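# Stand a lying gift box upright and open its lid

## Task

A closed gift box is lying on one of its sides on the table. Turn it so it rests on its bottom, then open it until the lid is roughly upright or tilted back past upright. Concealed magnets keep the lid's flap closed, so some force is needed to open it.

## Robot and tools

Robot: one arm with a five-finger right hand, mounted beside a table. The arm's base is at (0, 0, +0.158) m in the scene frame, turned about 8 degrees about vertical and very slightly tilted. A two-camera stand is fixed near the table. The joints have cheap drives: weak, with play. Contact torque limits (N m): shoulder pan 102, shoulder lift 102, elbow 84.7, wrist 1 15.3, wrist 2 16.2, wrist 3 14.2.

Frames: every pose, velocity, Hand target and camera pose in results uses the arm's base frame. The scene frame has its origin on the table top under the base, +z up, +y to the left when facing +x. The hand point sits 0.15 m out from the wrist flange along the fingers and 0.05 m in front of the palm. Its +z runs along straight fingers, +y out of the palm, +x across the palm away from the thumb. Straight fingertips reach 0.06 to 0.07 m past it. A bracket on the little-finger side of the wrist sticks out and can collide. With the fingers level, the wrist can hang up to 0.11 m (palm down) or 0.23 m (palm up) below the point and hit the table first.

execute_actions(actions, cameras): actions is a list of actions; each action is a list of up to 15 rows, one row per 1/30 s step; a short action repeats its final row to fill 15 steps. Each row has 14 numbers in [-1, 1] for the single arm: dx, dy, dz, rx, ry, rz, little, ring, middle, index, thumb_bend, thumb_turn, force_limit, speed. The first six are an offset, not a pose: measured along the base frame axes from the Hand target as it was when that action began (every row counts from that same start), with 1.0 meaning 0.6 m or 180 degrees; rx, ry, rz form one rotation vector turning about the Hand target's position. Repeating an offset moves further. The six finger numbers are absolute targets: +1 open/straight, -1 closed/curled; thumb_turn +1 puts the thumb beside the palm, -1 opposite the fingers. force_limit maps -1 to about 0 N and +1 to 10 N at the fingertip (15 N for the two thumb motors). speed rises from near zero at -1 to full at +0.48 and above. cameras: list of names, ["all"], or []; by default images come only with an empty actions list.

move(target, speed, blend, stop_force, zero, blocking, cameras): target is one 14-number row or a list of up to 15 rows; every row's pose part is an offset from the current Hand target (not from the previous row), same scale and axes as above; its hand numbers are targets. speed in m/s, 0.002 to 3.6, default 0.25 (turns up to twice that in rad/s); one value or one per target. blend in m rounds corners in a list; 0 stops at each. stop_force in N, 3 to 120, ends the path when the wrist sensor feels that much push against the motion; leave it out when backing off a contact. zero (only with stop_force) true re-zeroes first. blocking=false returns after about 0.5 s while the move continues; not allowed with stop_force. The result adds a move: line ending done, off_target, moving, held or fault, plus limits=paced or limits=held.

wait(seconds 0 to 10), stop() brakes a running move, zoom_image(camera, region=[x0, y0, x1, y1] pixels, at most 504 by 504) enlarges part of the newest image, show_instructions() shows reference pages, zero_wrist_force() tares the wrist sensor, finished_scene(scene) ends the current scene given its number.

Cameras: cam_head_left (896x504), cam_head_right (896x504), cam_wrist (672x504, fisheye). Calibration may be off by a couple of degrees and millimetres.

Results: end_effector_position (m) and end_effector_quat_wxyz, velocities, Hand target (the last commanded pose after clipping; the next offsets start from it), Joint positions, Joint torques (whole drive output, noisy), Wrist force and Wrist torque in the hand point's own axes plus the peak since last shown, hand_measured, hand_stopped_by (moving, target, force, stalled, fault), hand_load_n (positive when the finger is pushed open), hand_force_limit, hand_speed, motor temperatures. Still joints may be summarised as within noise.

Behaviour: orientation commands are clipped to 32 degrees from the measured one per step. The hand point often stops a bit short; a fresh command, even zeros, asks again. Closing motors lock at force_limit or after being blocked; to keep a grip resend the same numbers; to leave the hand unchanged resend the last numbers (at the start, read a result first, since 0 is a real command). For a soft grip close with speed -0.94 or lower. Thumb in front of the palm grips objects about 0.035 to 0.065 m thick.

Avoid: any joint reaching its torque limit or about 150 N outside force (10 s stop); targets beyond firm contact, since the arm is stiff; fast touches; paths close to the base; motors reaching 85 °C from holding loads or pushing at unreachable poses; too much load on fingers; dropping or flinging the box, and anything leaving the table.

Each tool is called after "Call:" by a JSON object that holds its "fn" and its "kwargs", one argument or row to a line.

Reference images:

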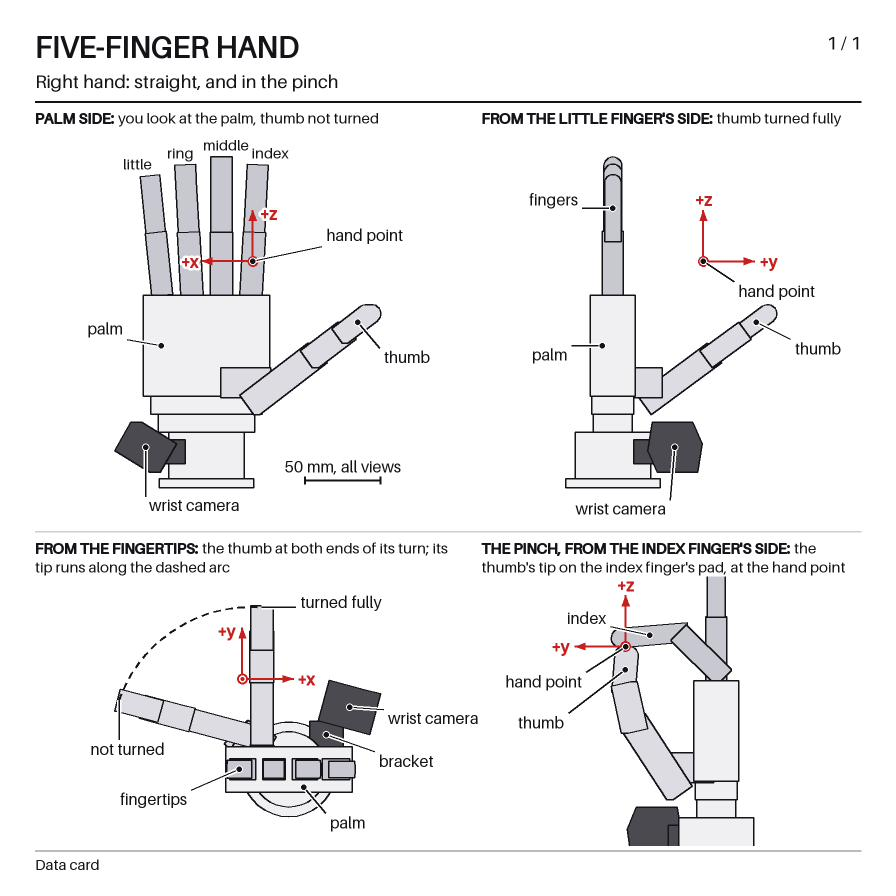

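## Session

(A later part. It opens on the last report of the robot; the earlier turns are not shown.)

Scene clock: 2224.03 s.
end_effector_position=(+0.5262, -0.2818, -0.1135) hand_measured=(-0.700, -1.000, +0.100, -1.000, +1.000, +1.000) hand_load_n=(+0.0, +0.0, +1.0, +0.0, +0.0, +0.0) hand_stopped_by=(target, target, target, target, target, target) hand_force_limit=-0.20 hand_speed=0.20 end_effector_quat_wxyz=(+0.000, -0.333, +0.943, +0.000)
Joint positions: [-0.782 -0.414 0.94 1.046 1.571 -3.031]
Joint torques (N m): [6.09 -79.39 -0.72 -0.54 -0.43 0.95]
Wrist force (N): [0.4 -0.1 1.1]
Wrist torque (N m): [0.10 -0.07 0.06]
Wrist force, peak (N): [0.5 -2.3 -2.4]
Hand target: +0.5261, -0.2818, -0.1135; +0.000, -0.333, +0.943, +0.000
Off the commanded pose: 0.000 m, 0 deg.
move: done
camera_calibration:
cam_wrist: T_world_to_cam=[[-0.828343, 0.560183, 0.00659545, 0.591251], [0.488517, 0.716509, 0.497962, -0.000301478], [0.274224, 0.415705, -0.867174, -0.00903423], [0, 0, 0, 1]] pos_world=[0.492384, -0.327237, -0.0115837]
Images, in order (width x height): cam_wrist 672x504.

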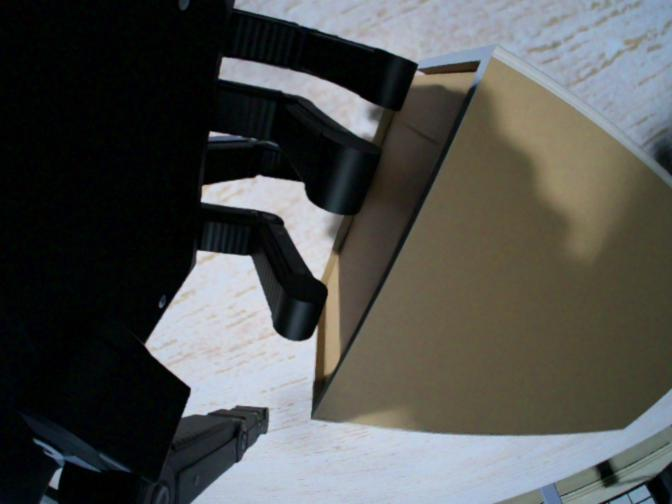

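Call:
{"fn": "move", "kwargs": {
  "target": [
    [0.0118,-0.0227,0.0208,0,0,0,-0.7,-1,0.1,-1,1,1,-0.2,0.2],
    [0.0118,-0.0227,0.0225,0,0,0,-0.5,-1,0.25,-1,1,1,-0.2,0.2],
    [-0.0082,0.0021,0.0225,0,0,0,-0.5,-1,0.25,-1,1,1,-0.2,0.2]
  ],
  "speed": [0.1,0.1,0.05],
  "cameras": ["cam_wrist"]
}}

Call:
{"fn": "zoom_image", "kwargs": {
  "camera": "cam_wrist",
  "region": [300, 0, 600, 250]
}}

Scene clock: 2272.60 s.
end_effector_position=(+0.5212, -0.2806, -0.1000) hand_measured=(-0.500, -1.000, +0.250, -1.000, +1.000, +1.000) hand_load_n=(+0.0, +0.0, +0.0, +0.0, +0.0, +0.0) hand_stopped_by=(target, target, target, target, target, target) hand_force_limit=-0.20 hand_speed=0.20 end_effector_quat_wxyz=(+0.000, -0.333, +0.943, +0.000)
Joint positions: [-0.786 -0.446 0.968 1.049 1.571 -3.035]
Joint torques (N m): [5.75 -77.58 -3.8 -1.13 -0.49 1.07]
Wrist force (N): [-0.1 0.6 0.9]
Wrist torque (N m): [0.08 -0.07 0.06]
Wrist force, peak (N): [0.5 1.7 0.9]
Hand target: +0.5212, -0.2806, -0.1000; +0.000, -0.333, +0.943, +0.000
Off the commanded pose: 0.000 m, 0 deg.
move: done
camera_calibration:
cam_wrist: T_world_to_cam=[[-0.828343, 0.560183, 0.00659545, 0.586375], [0.488517, 0.716509, 0.497962, -0.00556169], [0.274224, 0.415705, -0.867174, 0.00347589], [0, 0, 0, 1]] pos_world=[0.487484, -0.325937, 0.0019163]
Images, in order (width x height): cam_wrist 672x504.

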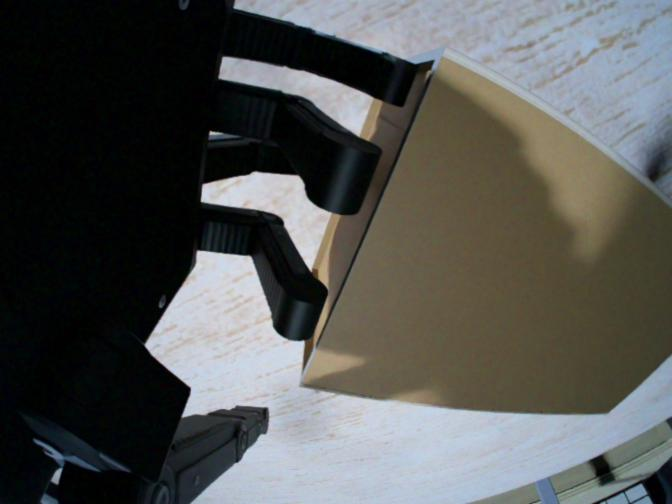

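Scaled by 1.680 from the camera's 672x504 image, which has a finer 960x720 frame.

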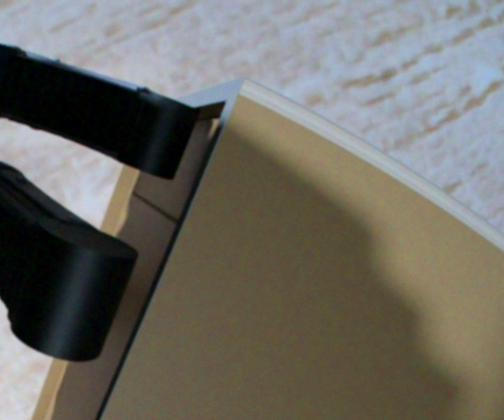

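Call:
{"fn": "move", "kwargs": {
  "target": [-0.0031,0.0039,0,0,0,0,-0.5,-1,0.25,-1,1,1,-0.2,0.2],
  "speed": 0.03,
  "cameras": []
}}

Call:
{"fn": "move", "kwargs": {
  "target": [0,0,-0.0133,0,0,0,-0.5,-1,0.25,-1,1,1,-0.2,0.2],
  "speed": 0.015,
  "stop_force": 4,
  "cameras": ["cam_wrist"]
}}

Call:
{"fn": "zoom_image", "kwargs": {
  "camera": "cam_wrist",
  "region": [300, 0, 600, 250]
}}

Scene clock: 2299.07 s.
end_effector_position=(+0.5194, -0.2782, -0.1000) hand_measured=(-0.500, -1.000, +0.250, -1.000, +1.000, +1.000) hand_load_n=(+0.0, +0.0, +0.0, +0.0, +0.0, +0.0) hand_stopped_by=(target, target, target, target, target, target) hand_force_limit=-0.20 hand_speed=0.20 end_effector_quat_wxyz=(+0.000, -0.333, +0.943, +0.000)
Joint positions: [-0.785 -0.453 0.983 1.041 1.571 -3.035]
Joint torques (N m): [5.83 -79.22 1.89 -0.66 -0.26 1.06]
Wrist force (N): [0.4 0.4 1.2]
Wrist torque (N m): [0.07 -0.09 0.05]
Wrist force, peak (N): [0.2 1.2 1.1]
Hand target: +0.5194, -0.2782, -0.1000; +0.000, -0.333, +0.943, +0.000
Off the commanded pose: 0.000 m, 0 deg.
move: done
No camera images: "cameras" was empty.

Scene clock: 2300.57 s.
end_effector_position=(+0.5193, -0.2782, -0.1034) hand_measured=(-0.500, -1.000, +0.250, -1.000, +1.000, +1.000) hand_load_n=(+0.0, +0.0, -3.0, +0.0, +0.0, +0.0) hand_stopped_by=(target, target, target, target, target, target) hand_force_limit=-0.20 hand_speed=0.20 end_effector_quat_wxyz=(+0.000, -0.333, +0.943, +0.000)
Joint positions: [-0.785 -0.448 0.983 1.037 1.571 -3.035]
Joint torques (N m): [5.53 -76.17 -25.85 5.64 -0.31 0.89]
Wrist force (N): [0.5 0.0 -1.1]
Wrist torque (N m): [0.08 -0.06 0.07]
Wrist force, peak (N): [0.0 -3.2 -6.1]
Hand target: +0.5193, -0.2782, -0.1034; +0.000, -0.333, +0.943, +0.000 (not the last commanded pose)
Off the commanded pose: 0.005 m, 0 deg.
move: contact
camera_calibration:
cam_wrist: T_world_to_cam=[[-0.828292, 0.560256, 0.00671502, 0.583479], [0.488612, 0.716402, 0.498023, -0.00474058], [0.27421, 0.415789, -0.867138, 0.0000851969], [0, 0, 0, 1]] pos_world=[0.485584, -0.323537, -0.00148328]
Images, in order (width x height): cam_wrist 672x504.

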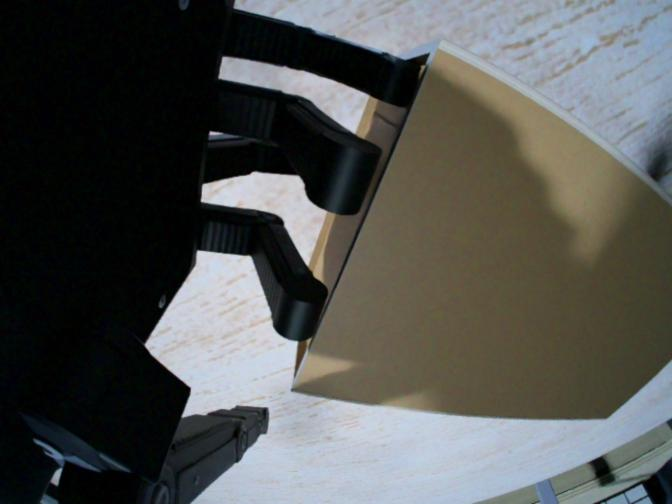

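Scaled by 1.680 from the camera's 672x504 image, which has a finer 960x720 frame.

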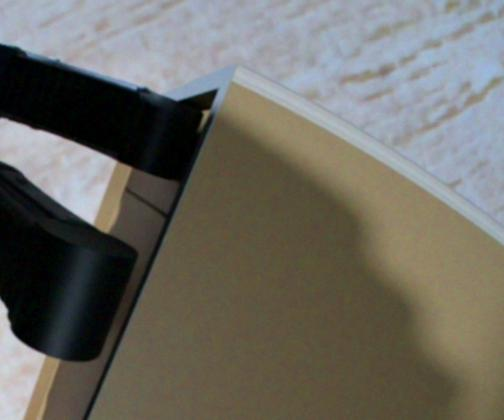

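Call:
{"fn": "move", "kwargs": {
  "target": [0.0078,0.0085,-0.0077,-0.0279,0.0346,0,-0.5,-1,0.25,-1,1,1,-0.2,0.2],
  "speed": 0.05,
  "cameras": ["cam_wrist"]
}}

Call:
{"fn": "zoom_image", "kwargs": {
  "camera": "cam_wrist",
  "region": [300, 0, 600, 250]
}}

Scene clock: 2315.73 s.
end_effector_position=(+0.5240, -0.2731, -0.1080) hand_measured=(-0.500, -1.000, +0.250, -1.000, +1.000, +1.000) hand_load_n=(+0.0, +0.0, -6.5, +0.0, +0.0, +0.0) hand_stopped_by=(target, target, target, target, target, target) hand_force_limit=-0.20 hand_speed=0.20 end_effector_quat_wxyz=(-0.066, -0.332, +0.941, -0.023)
Joint positions: [-0.719 -0.406 0.909 1.093 1.708 -2.967]
Joint torques (N m): [10.21 -23.67 -20.1 6.56 1.14 1.14]
Wrist force (N): [1.9 -10.6 -11.7]
Wrist torque (N m): [0.03 0.26 -0.24]
Wrist force, peak (N): [1.9 -10.6 -11.7]
Hand target: +0.5240, -0.2731, -0.1080; -0.066, -0.332, +0.941, -0.023
Off the commanded pose: 0.000 m, 0 deg.
move: done
camera_calibration:
cam_wrist: T_world_to_cam=[[-0.825387, 0.562582, 0.047309, 0.588026], [0.536164, 0.75486, 0.377776, -0.0356969], [0.176818, 0.337177, -0.924687, 0.0160755], [0, 0, 0, 1]] pos_world=[0.501646, -0.309287, 0.000531346]
Images, in order (width x height): cam_wrist 672x504.

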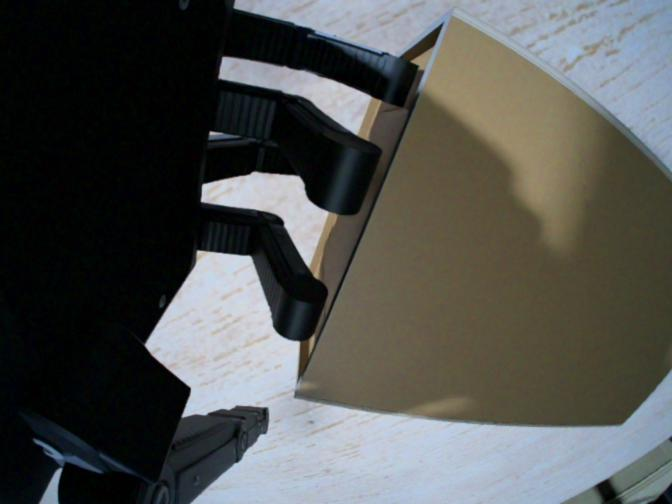

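Scaled by 1.680 from the camera's 672x504 image, which has a finer 960x720 frame.

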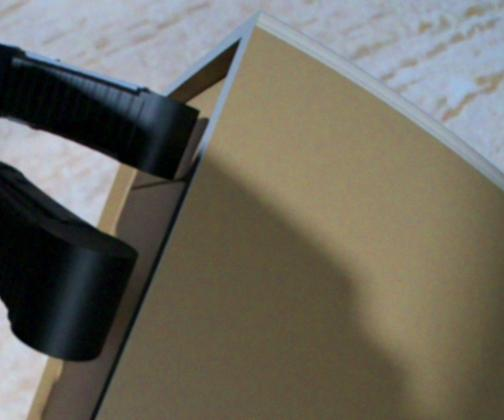

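Call:
{"fn": "move", "kwargs": {
  "target": [0.0022,-0.0003,-0.0022,-0.0174,0.0216,0,-0.5,-1,0.25,-1,1,1,-0.2,0.2],
  "speed": 0.05,
  "cameras": ["cam_wrist"]
}}

Call:
{"fn": "zoom_image", "kwargs": {
  "camera": "cam_wrist",
  "region": [300, 0, 600, 250]
}}

Scene clock: 2326.43 s.
end_effector_position=(+0.5253, -0.2733, -0.1093) hand_measured=(-0.500, -1.000, +0.250, -1.000, +1.000, +1.000) hand_load_n=(+0.0, +0.0, -5.0, +0.0, +0.0, +0.0) hand_stopped_by=(target, target, target, target, target, target) hand_force_limit=-0.20 hand_speed=0.20 end_effector_quat_wxyz=(-0.107, -0.331, +0.937, -0.037)
Joint positions: [-0.684 -0.373 0.852 1.14 1.792 -2.928]
Joint torques (N m): [5.94 -28.97 -23.18 6.36 2.23 1.75]
Wrist force (N): [-0.3 -5.1 -6.9]
Wrist torque (N m): [0.10 0.01 -0.11]
Wrist force, peak (N): [2.0 -10.9 -12.3]
Hand target: +0.5253, -0.2733, -0.1093; -0.107, -0.331, +0.937, -0.037
Off the commanded pose: 0.000 m, 0 deg.
move: done
camera_calibration:
cam_wrist: T_world_to_cam=[[-0.821329, 0.565848, 0.0723508, 0.590763], [0.559117, 0.773346, 0.298871, -0.0514961], [0.113163, 0.285924, -0.951547, 0.031133], [0, 0, 0, 1]] pos_world=[0.51048, -0.303359, 0.00227307]
Images, in order (width x height): cam_wrist 672x504.

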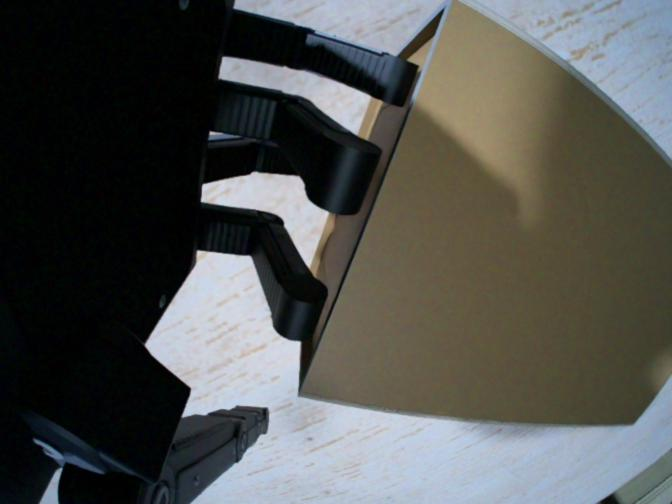

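Scaled by 1.680 from the camera's 672x504 image, which has a finer 960x720 frame.

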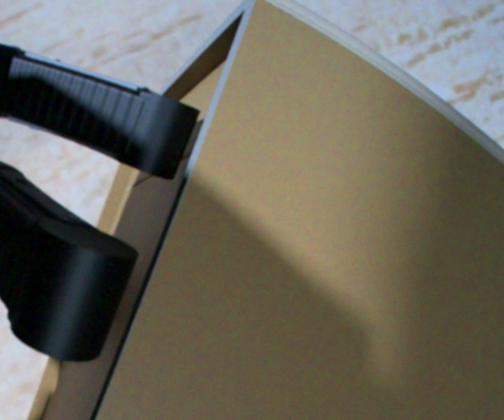

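Call:
{"fn": "move", "kwargs": {
  "target": [
    [0.0063,-0.0078,0.001,0,0,0,-0.5,-1,0.25,-1,1,1,-0.2,0.2],
    [-0.0197,-0.0203,0.0107,-0.0015,-0.0369,0.0056,-0.5,-1,0.25,-1,1,1,-0.2,0.2]
  ],
  "speed": 0.08,
  "cameras": ["cam_wrist"]
}}

Call:
{"fn": "zoom_image", "kwargs": {
  "camera": "cam_wrist",
  "region": [300, 0, 600, 250]
}}

Scene clock: 2353.03 s.
end_effector_position=(+0.5135, -0.2854, -0.1029) hand_measured=(-0.500, -1.000, +0.250, -1.000, +1.000, +1.000) hand_load_n=(-0.5, +0.0, +0.0, +0.0, +0.0, +0.0) hand_stopped_by=(target, target, target, target, target, target) hand_force_limit=-0.20 hand_speed=0.20 end_effector_quat_wxyz=(-0.053, -0.336, +0.939, -0.059)
Joint positions: [-0.738 -0.484 1.024 0.975 1.72 -3.001]
Joint torques (N m): [-8.79 -77.86 0.09 -0.71 -0.77 -1.43]
Wrist force (N): [-0.2 1.0 0.4]
Wrist torque (N m): [0.11 -0.03 0.09]
Wrist force, peak (N): [-0.3 -5.3 -7.9]
Hand target: +0.5135, -0.2854, -0.1029; -0.053, -0.336, +0.939, -0.059
Off the commanded pose: 0.000 m, 0 deg.
move: done
camera_calibration:
cam_wrist: T_world_to_cam=[[-0.833826, 0.551411, -0.0260937, 0.579634], [0.507504, 0.784315, 0.356776, -0.00176917], [0.217196, 0.284246, -0.933825, -0.0100171], [0, 0, 0, 1]] pos_world=[0.486387, -0.315381, 0.00640177]
Images, in order (width x height): cam_wrist 672x504.

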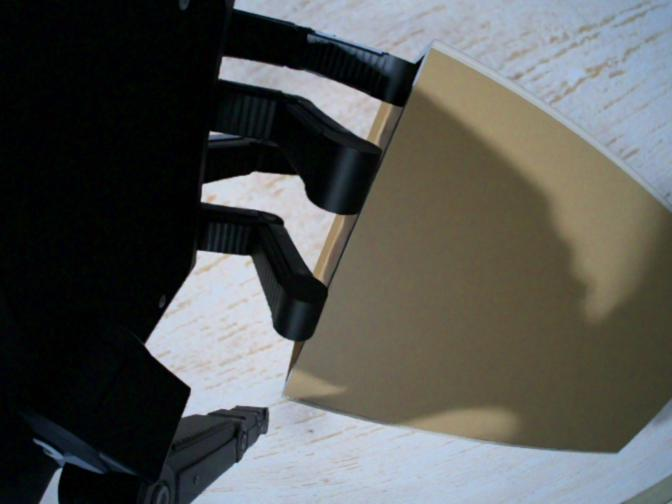

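Scaled by 1.680 from the camera's 672x504 image, which has a finer 960x720 frame.

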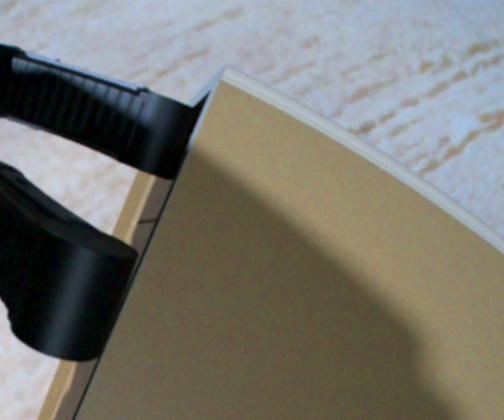

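Call:
{"fn": "move", "kwargs": {
  "target": [
    [-0.0015,-0.0012,0.0003,0.0172,-0.0218,0,-0.5,-1,0.25,-1,1,1,-0.2,0.2],
    [-0.0077,0.0067,0.0003,0.0172,-0.0218,0,-0.5,-1,0.25,-1,1,1,-0.2,0.2]
  ],
  "speed": 0.05,
  "cameras": ["cam_wrist"]
}}

Call:
{"fn": "zoom_image", "kwargs": {
  "camera": "cam_wrist",
  "region": [360, 20, 480, 140]
}}

Scene clock: 2405.43 s.
end_effector_position=(+0.5089, -0.2815, -0.1027) hand_measured=(-0.500, -1.000, +0.250, -1.000, +1.000, +1.000) hand_load_n=(-0.5, +0.0, +0.5, +0.0, +0.0, +0.0) hand_stopped_by=(target, target, target, target, target, target) hand_force_limit=-0.20 hand_speed=0.20 end_effector_quat_wxyz=(-0.012, -0.335, +0.941, -0.046)
Joint positions: [-0.775 -0.519 1.094 0.924 1.631 -3.033]
Joint torques (N m): [6.17 -75.67 2.51 -1 -1.17 0.95]
Wrist force (N): [0.7 -0.1 0.7]
Wrist torque (N m): [0.06 -0.05 0.01]
Wrist force, peak (N): [-0.3 1.3 0.9]
Hand target: +0.5089, -0.2814, -0.1027; -0.012, -0.335, +0.941, -0.046
Off the commanded pose: 0.000 m, 0 deg.
move: done
camera_calibration:
cam_wrist: T_world_to_cam=[[-0.831071, 0.553597, -0.0533877, 0.570062], [0.480444, 0.762962, 0.432508, 0.0128674], [0.280168, 0.333795, -0.900048, -0.0245749], [0, 0, 0, 1]] pos_world=[0.474465, -0.317199, 0.00275047]
Images, in order (width x height): cam_wrist 672x504.

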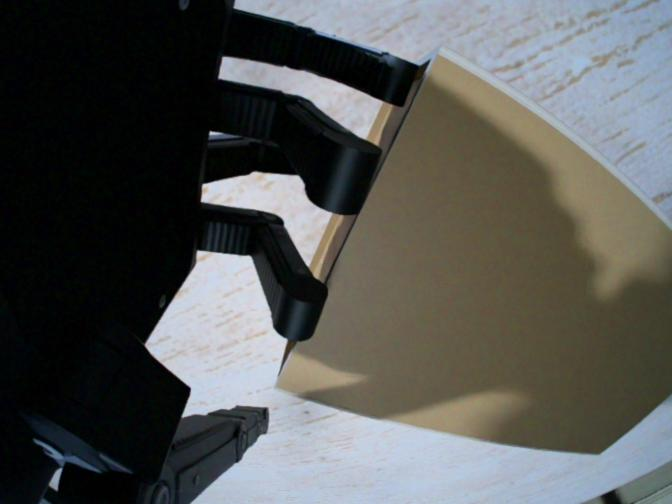

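Scaled by 4.200 from the camera's 672x504 image, which has a finer 960x720 frame.

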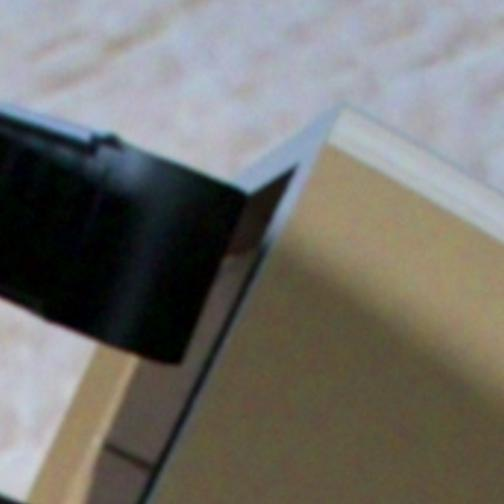

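Call:
{"fn": "move", "kwargs": {
  "target": [-0.0083,0.0105,0,0,0,0,-0.5,-1,0.25,-1,1,1,-0.2,0.2],
  "speed": 0.03,
  "stop_force": 4,
  "cameras": ["cam_wrist"]
}}

Call:
{"fn": "zoom_image", "kwargs": {
  "camera": "cam_wrist",
  "region": [360, 20, 480, 140]
}}

Scene clock: 2415.90 s.
end_effector_position=(+0.5039, -0.2751, -0.1027) hand_measured=(-0.500, -1.000, +0.250, -1.000, +1.000, +1.000) hand_load_n=(+0.0, +0.0, +0.0, -1.0, +0.0, +0.0) hand_stopped_by=(target, target, target, target, target, target) hand_force_limit=-0.20 hand_speed=0.20 end_effector_quat_wxyz=(-0.012, -0.335, +0.941, -0.046)
Joint positions: [-0.774 -0.536 1.13 0.905 1.632 -3.031]
Joint torques (N m): [6.28 -75.4 0.68 -0.65 0.81 0.95]
Wrist force (N): [0.5 -0.3 0.8]
Wrist torque (N m): [0.03 -0.10 0.09]
Wrist force, peak (N): [1.3 -0.2 0.5]
Hand target: +0.5039, -0.2751, -0.1027; -0.012, -0.335, +0.941, -0.046
Off the commanded pose: 0.000 m, 0 deg.
move: done
camera_calibration:
cam_wrist: T_world_to_cam=[[-0.831111, 0.553534, -0.0534252, 0.562335], [0.480375, 0.763008, 0.432503, 0.010558], [0.280169, 0.333794, -0.900048, -0.0252499], [0, 0, 0, 1]] pos_world=[0.469365, -0.310899, 0.00275036]
Images, in order (width x height): cam_wrist 672x504.

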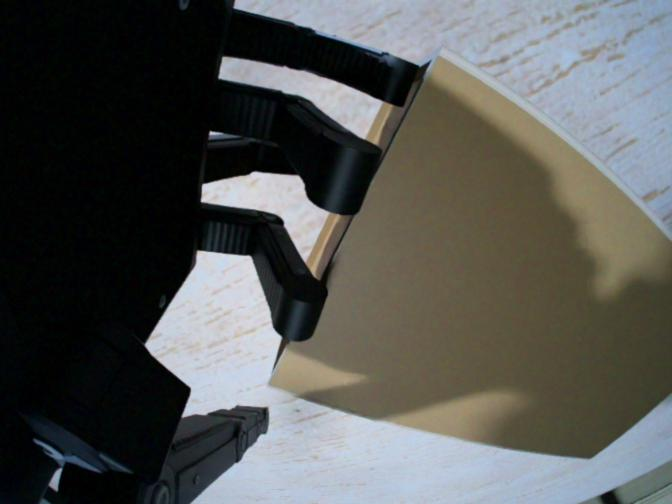

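Scaled by 4.200 from the camera's 672x504 image, which has a finer 960x720 frame.

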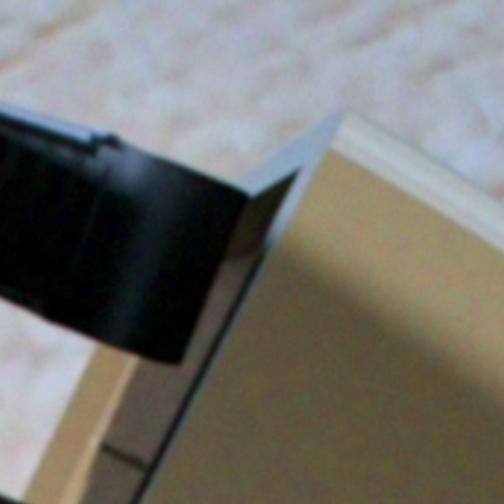

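Call:
{"fn": "move", "kwargs": {
  "target": [
    [0.0031,-0.0039,0,0,0,-0.0333,-0.5,-1,0.25,-1,1,1,-0.2,0.2],
    [-0.0031,0.0039,0,0,0,-0.0333,-0.5,-1,0.25,-1,1,1,-0.2,0.2]
  ],
  "speed": 0.05,
  "cameras": ["cam_wrist"]
}}

Call:
{"fn": "zoom_image", "kwargs": {
  "camera": "cam_wrist",
  "region": [360, 20, 480, 140]
}}

Scene clock: 2433.90 s.
end_effector_position=(+0.5021, -0.2728, -0.1027) hand_measured=(-0.500, -1.000, +0.250, -1.000, +1.000, +1.000) hand_load_n=(-0.5, +0.0, +0.0, +0.5, +0.0, +0.0) hand_stopped_by=(target, target, target, target, target, target) hand_force_limit=-0.20 hand_speed=0.20 end_effector_quat_wxyz=(-0.014, -0.285, +0.957, -0.045)
Joint positions: [-0.78 -0.548 1.158 0.895 1.638 -2.932]
Joint torques (N m): [5.61 -75.66 0.54 -1.03 0.66 1.63]
Wrist force (N): [0.9 -0.1 1.0]
Wrist torque (N m): [0.04 -0.10 -0.06]
Wrist force, peak (N): [1.6 -0.6 0.7]
Hand target: +0.5020, -0.2728, -0.1027; -0.014, -0.285, +0.957, -0.045
Off the commanded pose: 0.000 m, 0 deg.
move: done
camera_calibration:
cam_wrist: T_world_to_cam=[[-0.768756, 0.637311, -0.0533694, 0.551121], [0.557459, 0.708653, 0.432493, -0.0439095], [0.313453, 0.302731, -0.900056, -0.0507225], [0, 0, 0, 1]] pos_world=[0.464055, -0.304764, 0.0027505]
Images, in order (width x height): cam_wrist 672x504.

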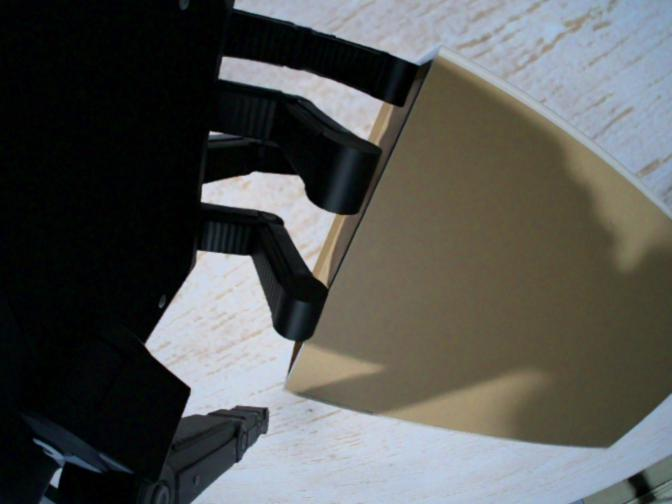

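Scaled by 4.200 from the camera's 672x504 image, which has a finer 960x720 frame.

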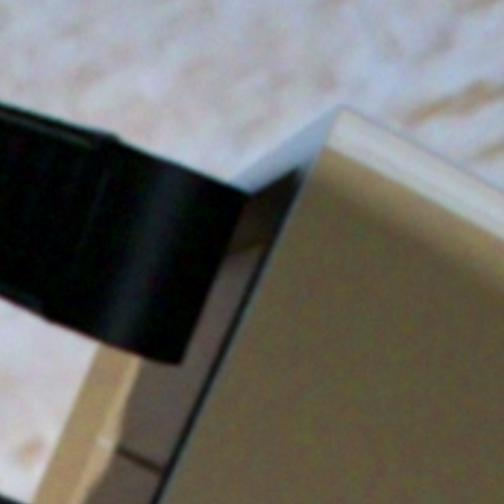

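Call:
{"fn": "move", "kwargs": {
  "target": [
    [0.0258,-0.0428,0.01,0,0,0,-0.5,-1,0.25,-1,1,1,-0.2,0.2],
    [0.0258,-0.0428,0.2,0,0,0,-0.5,-1,0.25,-1,1,1,-0.2,0.2],
    [-0.0317,-0.182,0.1712,0.023,-0.0245,-0.5117,-0.15,-1,-1,-1,1,1,-0.2,0.2]
  ],
  "speed": [0.1,0.3,0.5],
  "blend": [0.005,0.02,0],
  "cameras": ["cam_wrist"]
}}

Scene clock: 2501.73 s.
end_effector_position=(+0.4830, -0.3820, +0.0000) hand_measured=(-0.150, -1.000, -1.000, -1.000, +1.000, +1.000) hand_load_n=(+0.0, +0.0, +0.0, +0.0, +0.0, +0.0) hand_stopped_by=(target, target, target, target, target, target) hand_force_limit=-0.20 hand_speed=0.20 end_effector_quat_wxyz=(+0.000, +0.492, +0.870, +0.000)
Joint positions: [-0.987 -0.741 1.274 1.037 1.57 -1.528]
Joint torques (N m): [6.49 -69.7 -0.34 -0.67 1.09 1.6]
Wrist force (N): [0.6 1.1 0.6]
Wrist torque (N m): [0.13 -0.09 0.02]
Wrist force, peak (N): [0.5 1.6 2.6]
Hand target: +0.4830, -0.3820, +0.0000; +0.000, +0.492, +0.870, +0.000
Off the commanded pose: 0.000 m, 0 deg.
move: done
camera_calibration:
cam_wrist: T_world_to_cam=[[0.66834, 0.743831, 0.00607711, -0.0419301], [0.642935, -0.581754, 0.498194, -0.534533], [0.374108, -0.329056, -0.867044, -0.189887], [0, 0, 0, 1]] pos_world=[0.442732, -0.342261, 0.101915]
Images, in order (width x height): cam_wrist 672x504.

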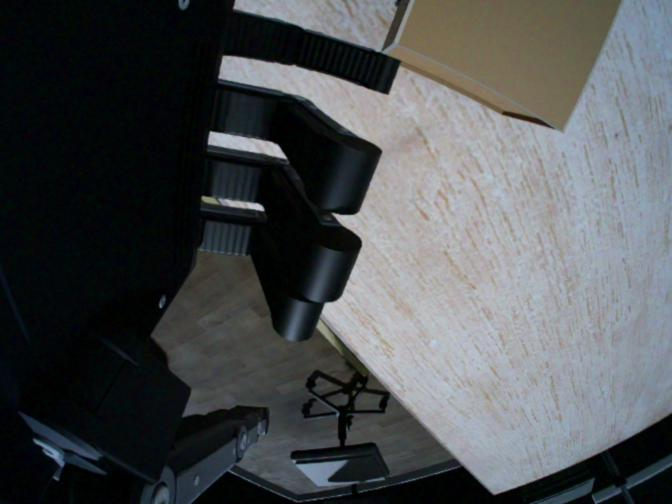

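Call:
{"fn": "move", "kwargs": {
  "target": [0.043, -0.0717, 0.05, 0,0,0, -0.15,-1,-1,-1,1,1,-0.2,0.2],
  "speed": 0.15,
  "cameras": ["cam_wrist","cam_head_left"]
}}

Scene clock: 2547.33 s.
end_effector_position=(+0.5088, -0.4250, +0.0300) hand_measured=(-0.150, -1.000, -1.000, -1.000, +1.000, +1.000) hand_load_n=(+0.0, +0.0, +0.0, +0.0, +0.0, +0.0) hand_stopped_by=(target, target, target, target, target, target) hand_force_limit=-0.20 hand_speed=0.20 end_effector_quat_wxyz=(+0.000, +0.492, +0.870, +0.000)
Joint positions: [-0.99 -0.66 1.034 1.197 1.57 -1.532]
Joint torques (N m): [6.58 -30.18 -30.39 5.45 1.01 -0.78]
Wrist force (N): [0.3 1.1 1.0]
Wrist torque (N m): [0.08 -0.06 0.00]
Wrist force, peak (N): [1.2 1.0 1.4]
Hand target: +0.5088, -0.4250, +0.0300; +0.000, +0.492, +0.870, +0.000
Off the commanded pose: 0.000 m, 0 deg.
move: done
camera_calibration:
cam_wrist: T_world_to_cam=[[0.668382, 0.743793, 0.00611151, -0.0274099], [0.64289, -0.581803, 0.498194, -0.59108], [0.374109, -0.329055, -0.867044, -0.187678], [0, 0, 0, 1]] pos_world=[0.468532, -0.385261, 0.131915]
Images, in order (width x height): cam_head_left 896x504, cam_wrist 672x504.

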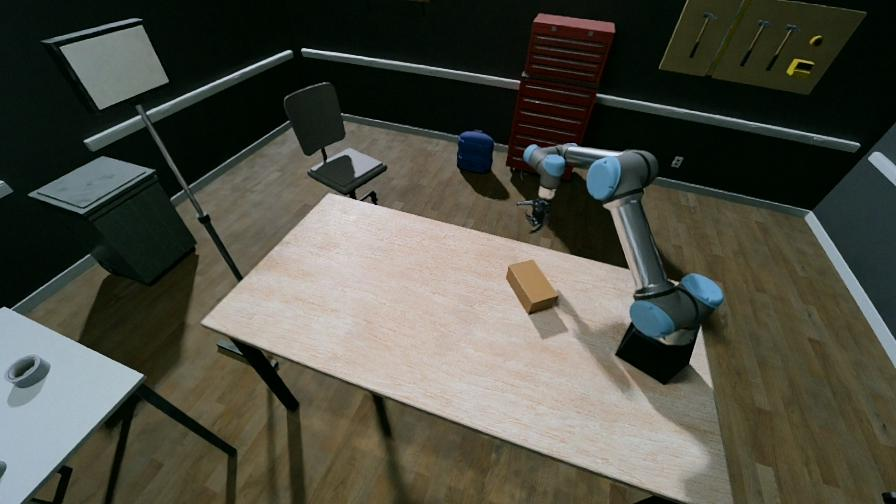

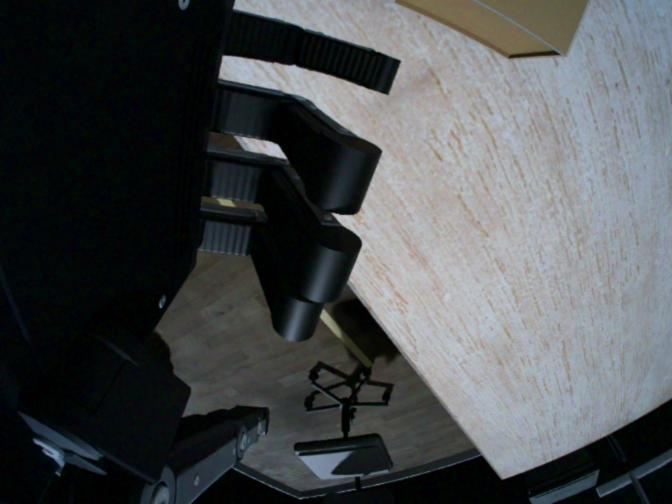

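Call:
{"fn": "zoom_image", "kwargs": {
  "camera": "cam_head_left",
  "region": [472, 240, 592, 330]
}}

Call:
{"fn": "zoom_image", "kwargs": {
  "camera": "cam_wrist",
  "region": [372, 0, 620, 90]
}}

Scaled by 4.200 from the camera's 896x504 image, which has a finer 1280x720 frame.

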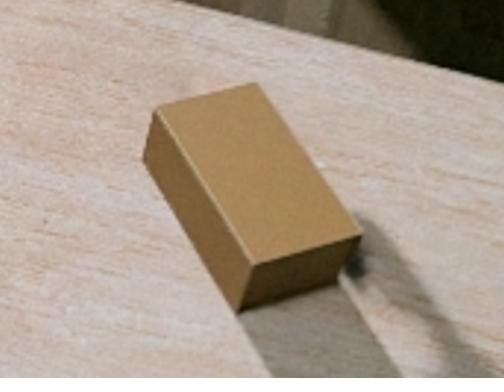

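Scaled by 2.032 from the camera's 672x504 image, which has a finer 960x720 frame.

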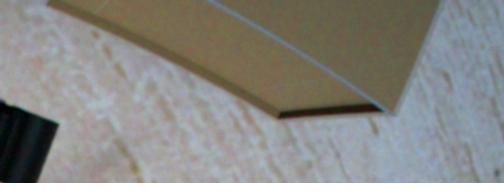

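Call:
{"fn": "move", "kwargs": {
  "target": [-0.1313, 0.358, 0.075, 0,0,0, -0.15,-1,-1,-1,1,1,-0.2,0.2],
  "speed": 0.25,
  "cameras": ["cam_wrist"]
}}

Call:
{"fn": "zoom_image", "kwargs": {
  "camera": "cam_wrist",
  "region": [200, 60, 560, 330]
}}

Scene clock: 2599.77 s.
end_effector_position=(+0.4301, -0.2103, +0.0750) hand_measured=(-0.150, -1.000, -1.000, -1.000, +1.000, +1.000) hand_load_n=(+0.0, +0.5, +0.0, +0.0, +0.0, +0.0) hand_stopped_by=(target, target, target, target, target, target) hand_force_limit=-0.20 hand_speed=0.20 end_effector_quat_wxyz=(+0.000, +0.492, +0.870, +0.000)
Joint positions: [-0.857 -1.141 1.747 0.964 1.571 -1.398]
Joint torques (N m): [5.97 -51.29 1.37 -0.7 -0.54 1.61]
Wrist force (N): [0.5 1.0 1.1]
Wrist torque (N m): [0.07 -0.09 0.00]
Wrist force, peak (N): [2.4 3.1 0.7]
Hand target: +0.4300, -0.2102, +0.0750; +0.000, +0.492, +0.870, +0.000
Off the commanded pose: 0.000 m, 0 deg.
move: done
camera_calibration:
cam_wrist: T_world_to_cam=[[0.668338, 0.743833, 0.00608347, -0.134679], [0.642999, -0.581811, 0.498044, -0.437893], [0.374001, -0.32895, -0.86713, -0.0485448], [0, 0, 0, 1]] pos_world=[0.389732, -0.170561, 0.176815]
Images, in order (width x height): cam_wrist 672x504.

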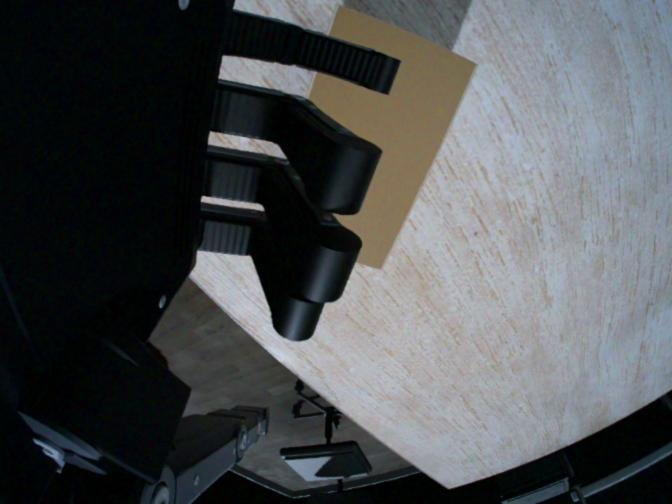

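Scaled by 1.400 from the camera's 672x504 image, which has a finer 960x720 frame.

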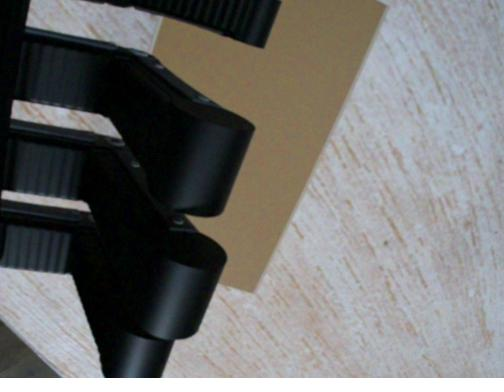

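Call:
{"fn": "move", "kwargs": {
  "target": [
    [0.1122,-0.2670,0,0,0,-0.0094,-0.15,-1,-1,-1,1,1,-0.2,0.2],
    [0.1122,-0.2670,-0.3408,0,0,-0.0094,-0.15,-1,-1,-1,1,1,-0.2,0.2]
  ],
  "speed": 0.25,
  "blend": [0.02,0],
  "cameras": ["cam_wrist"]
}}

Call:
{"fn": "zoom_image", "kwargs": {
  "camera": "cam_wrist",
  "region": [200, 0, 560, 200]
}}

Scene clock: 2640.20 s.
end_effector_position=(+0.4973, -0.3704, -0.1294) hand_measured=(-0.150, -1.000, -1.000, -1.000, +1.000, +1.000) hand_load_n=(+0.0, +0.0, +0.0, +0.0, +0.0, +0.0) hand_stopped_by=(target, target, target, target, target, target) hand_force_limit=-0.20 hand_speed=0.20 end_effector_quat_wxyz=(+0.000, +0.505, +0.863, +0.000)
Joint positions: [-0.951 -0.55 1.287 0.833 1.57 -1.463]
Joint torques (N m): [5.76 -30.9 -25.6 -0.94 -0.43 1.1]
Wrist force (N): [0.7 1.3 0.8]
Wrist torque (N m): [0.16 -0.11 0.11]
Wrist force, peak (N): [2.2 3.0 0.7]
Hand target: +0.4974, -0.3704, -0.1295; +0.000, +0.505, +0.863, +0.000
Off the commanded pose: 0.000 m, 0 deg.
move: done
camera_calibration:
cam_wrist: T_world_to_cam=[[0.690027, 0.723758, 0.00610793, -0.0776059], [0.62545, -0.600505, 0.498202, -0.47076], [0.364246, -0.339953, -0.867039, -0.302746], [0, 0, 0, 1]] pos_world=[0.458261, -0.329445, -0.0274846]
Images, in order (width x height): cam_wrist 672x504.

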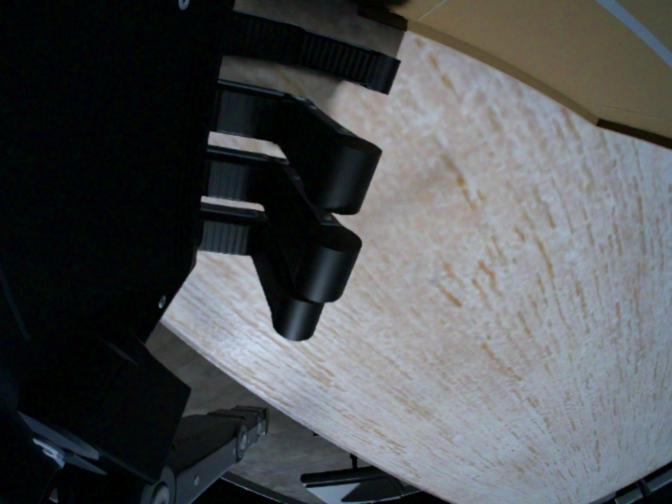

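Scaled by 1.400 from the camera's 672x504 image, which has a finer 960x720 frame.

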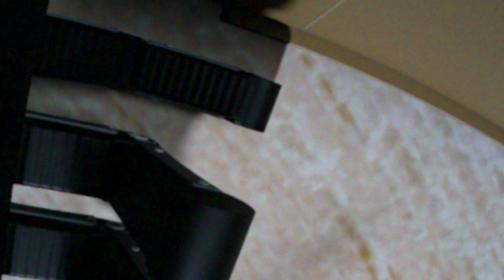

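Call:
{"fn": "zoom_image", "kwargs": {
  "camera": "cam_wrist",
  "region": [330, 0, 450, 70]
}}

Scaled by 4.200 from the camera's 672x504 image, which has a finer 960x720 frame.

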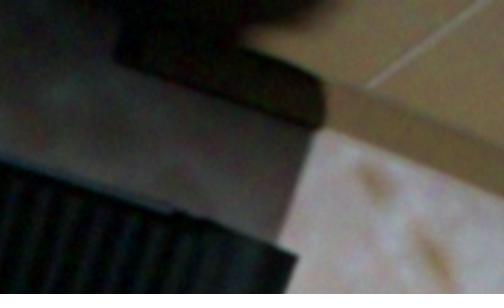

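Call:
{"fn": "move", "kwargs": {
  "target": [-0.0135,0.0241,0,0,0,0,-0.15,-1,-1,-1,1,1,-0.2,0.2],
  "speed": 0.06,
  "cameras": ["cam_wrist"]
}}

Call:
{"fn": "zoom_image", "kwargs": {
  "camera": "cam_wrist",
  "region": [300, 0, 480, 105]
}}

Scene clock: 2660.43 s.
end_effector_position=(+0.4893, -0.3560, -0.1295) hand_measured=(-0.150, -1.000, -1.000, -1.000, +1.000, +1.000) hand_load_n=(+0.0, +0.0, +0.0, +0.0, -0.5, +0.0) hand_stopped_by=(target, target, target, target, target, target) hand_force_limit=-0.20 hand_speed=0.20 end_effector_quat_wxyz=(+0.000, +0.505, +0.863, +0.000)
Joint positions: [-0.948 -0.578 1.35 0.798 1.571 -1.46]
Joint torques (N m): [5.56 -69.48 1.54 -0.59 0.55 0.95]
Wrist force (N): [-0.3 1.1 0.9]
Wrist torque (N m): [0.15 -0.10 0.08]
Wrist force, peak (N): [0.5 1.5 0.9]
Hand target: +0.4893, -0.3559, -0.1295; +0.000, +0.505, +0.863, +0.000
Off the commanded pose: 0.000 m, 0 deg.
move: done
camera_calibration:
cam_wrist: T_world_to_cam=[[0.690053, 0.723734, 0.00604883, -0.0824593], [0.625472, -0.600527, 0.498149, -0.457015], [0.36416, -0.339966, -0.86707, -0.294953], [0, 0, 0, 1]] pos_world=[0.450161, -0.315045, -0.0275849]
Images, in order (width x height): cam_wrist 672x504.

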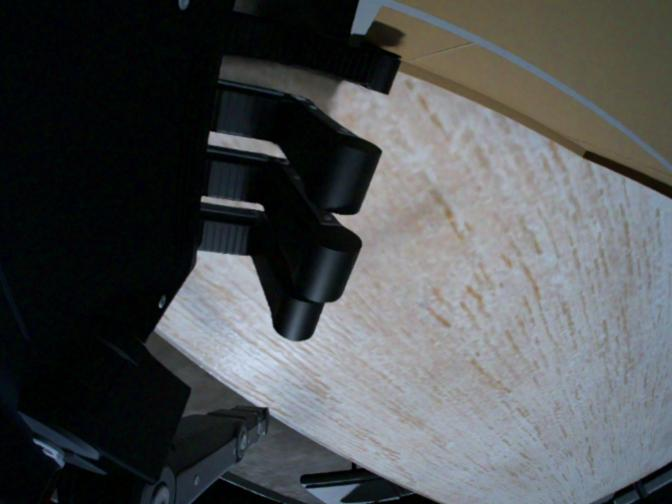

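Scaled by 2.800 from the camera's 672x504 image, which has a finer 960x720 frame.

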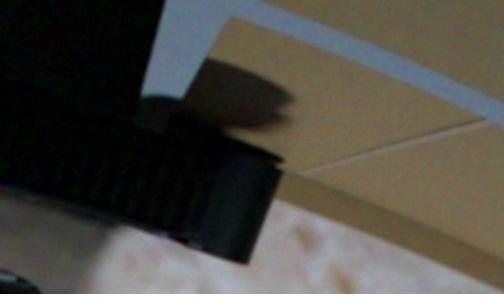

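Call:
{"fn": "execute_actions", "kwargs": {
  "actions": [
    [[0,0,0.03,0,0,0,-0.15,-1,-1,-1,1,1,-0.2,0.2],[0,0,0.06,0,0,0,-0.15,-1,-1,-1,1,1,-0.2,0.2],[0,0,0.09,0,0,0,-0.15,-1,-1,-1,1,1,-0.2,0.2],[0,0,0.12,0,0,0,-0.15,-1,-1,-1,1,1,-0.2,0.2],[0,0,0.14,0,0,0,-0.15,-1,-1,-1,1,1,-0.2,0.2]]
  ],
  "cameras": ["cam_wrist","cam_head_left"]
}}

Call:
{"fn": "zoom_image", "kwargs": {
  "camera": "cam_head_left",
  "region": [472, 220, 612, 330]
}}

Scene clock: 2668.67 s.
end_effector_position=(+0.4893, -0.3559, -0.0456) hand_measured=(-0.150, -1.000, -1.000, -1.000, +1.000, +1.000) hand_load_n=(+0.5, +0.5, +0.0, +0.0, +0.0, +0.0) hand_stopped_by=(target, target, target, target, target, target) hand_force_limit=-0.20 hand_speed=0.20 end_effector_quat_wxyz=(+0.000, +0.505, +0.863, +0.000)
Joint positions: [-0.948 -0.709 1.351 0.929 1.57 -1.46]
Joint torques (N m): [-5.12 -69.71 -26.91 5.92 1.02 -0.9]
Wrist force (N): [0.0 1.0 1.2]
Wrist torque (N m): [0.09 -0.12 0.08]
Wrist force, peak (N): [0.8 0.8 5.0]
Hand target: +0.4893, -0.3559, -0.0455; +0.000, +0.505, +0.863, +0.000
Off the commanded pose: 0.000 m, 0 deg.
camera_calibration:
cam_wrist: T_world_to_cam=[[0.690027, 0.723758, 0.00610793, -0.0829506], [0.62545, -0.600505, 0.498202, -0.498796], [0.364246, -0.339953, -0.867039, -0.222242], [0, 0, 0, 1]] pos_world=[0.450161, -0.315045, 0.0563154]
Images, in order (width x height): cam_head_left 896x504, cam_wrist 672x504.

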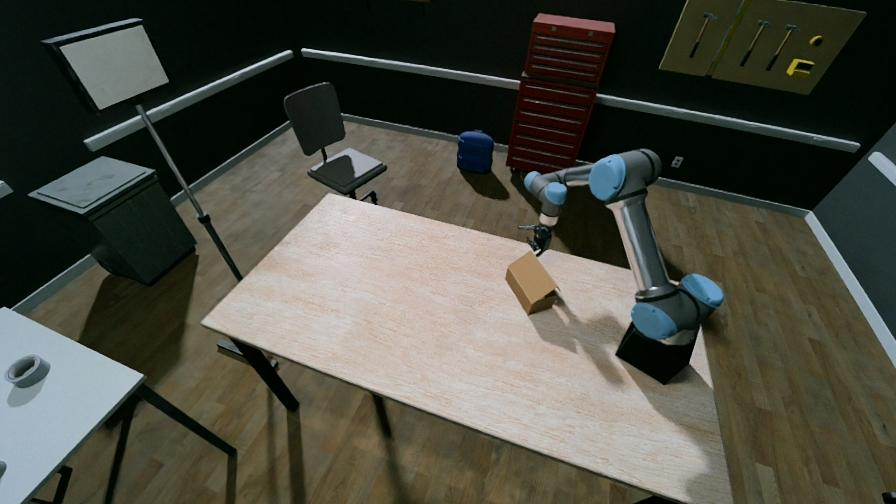

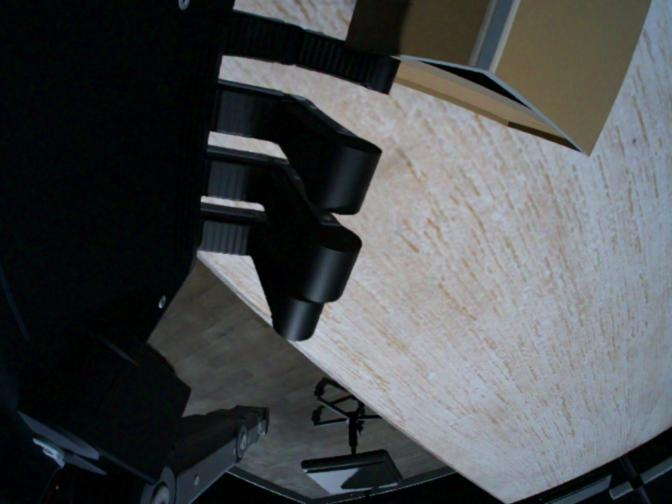

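Scaled by 3.600 from the camera's 896x504 image, which has a finer 1280x720 frame.

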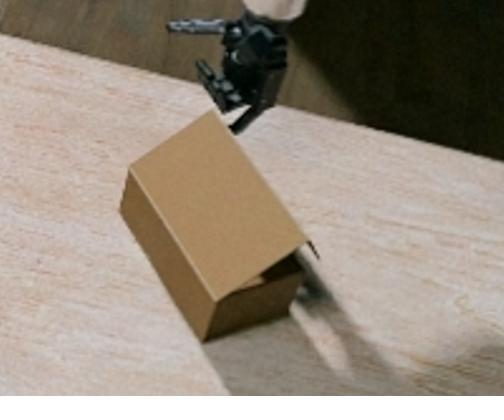

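Call:
{"fn": "move", "kwargs": {
  "target": [
    [-0.0163,0.0291,0.0333,0,0,0,-0.15,-1,-1,-1,1,1,-0.2,0.2],
    [0.0046,0.0599,0.0917,0,0,0,-0.15,-1,-1,-1,1,1,-0.2,0.2],
    [0.0409,0.0803,0.1417,0,0,0,-0.15,-1,-1,-1,1,1,-0.2,0.2],
    [0.0991,0.1129,0.1417,0,0,0,-0.15,-1,-1,-1,1,1,-0.2,0.2]
  ],
  "speed": 0.1,
  "blend": [0.01,0.01,0.01,0],
  "cameras": ["cam_wrist","cam_head_left"]
}}

Call:
{"fn": "zoom_image", "kwargs": {
  "camera": "cam_head_left",
  "region": [472, 200, 612, 330]
}}

Scene clock: 2717.77 s.
end_effector_position=(+0.5487, -0.2882, +0.0396) hand_measured=(-0.150, -1.000, -1.000, -1.000, +1.000, +1.000) hand_load_n=(+0.0, +0.0, +0.0, +0.0, +0.0, +0.0) hand_stopped_by=(target, target, target, target, target, target) hand_force_limit=-0.20 hand_speed=0.20 end_effector_quat_wxyz=(+0.000, +0.505, +0.863, +0.000)
Joint positions: [-0.783 -0.8 1.27 1.1 1.571 -1.295]
Joint torques (N m): [5.65 -26.55 -30.43 5.81 1 1.48]
Wrist force (N): [0.7 0.9 0.7]
Wrist torque (N m): [0.12 -0.09 0.00]
Wrist force, peak (N): [-0.2 1.2 1.9]
Hand target: +0.5487, -0.2882, +0.0396; +0.000, +0.505, +0.863, +0.000
Off the commanded pose: 0.000 m, 0 deg.
move: done
camera_calibration:
cam_wrist: T_world_to_cam=[[0.690027, 0.723758, 0.00610793, -0.173456], [0.62545, -0.600505, 0.498202, -0.537691], [0.364246, -0.339953, -0.867039, -0.147079], [0, 0, 0, 1]] pos_world=[0.509561, -0.247345, 0.141415]
Images, in order (width x height): cam_head_left 896x504, cam_wrist 672x504.

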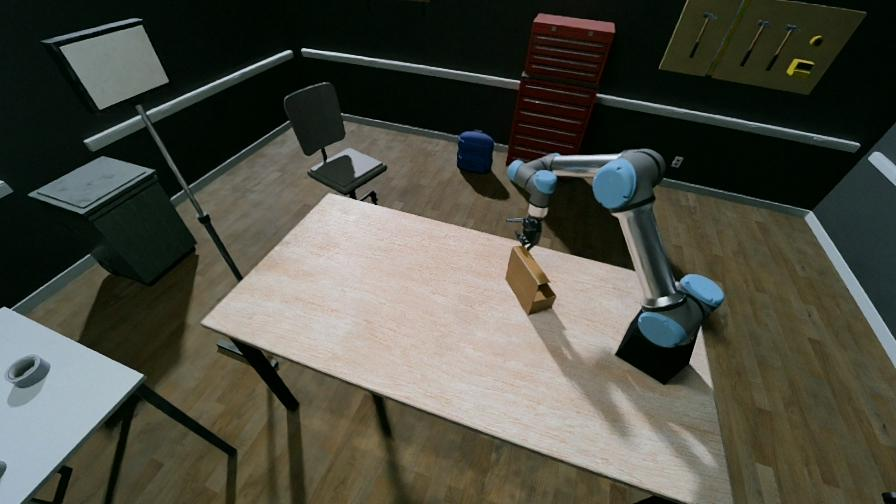

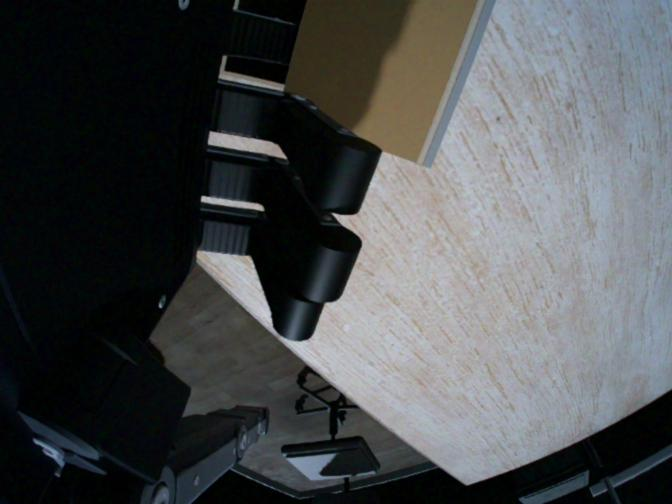

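Scaled by 3.600 from the camera's 896x504 image, which has a finer 1280x720 frame.

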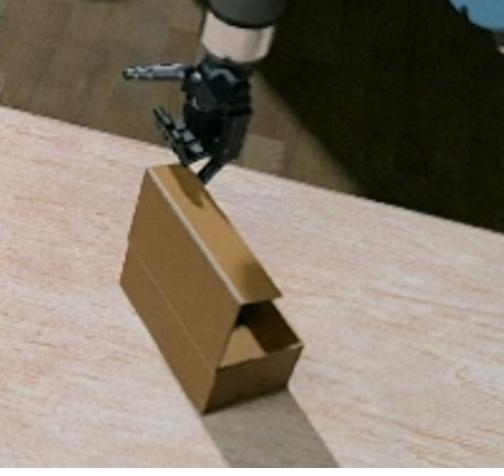

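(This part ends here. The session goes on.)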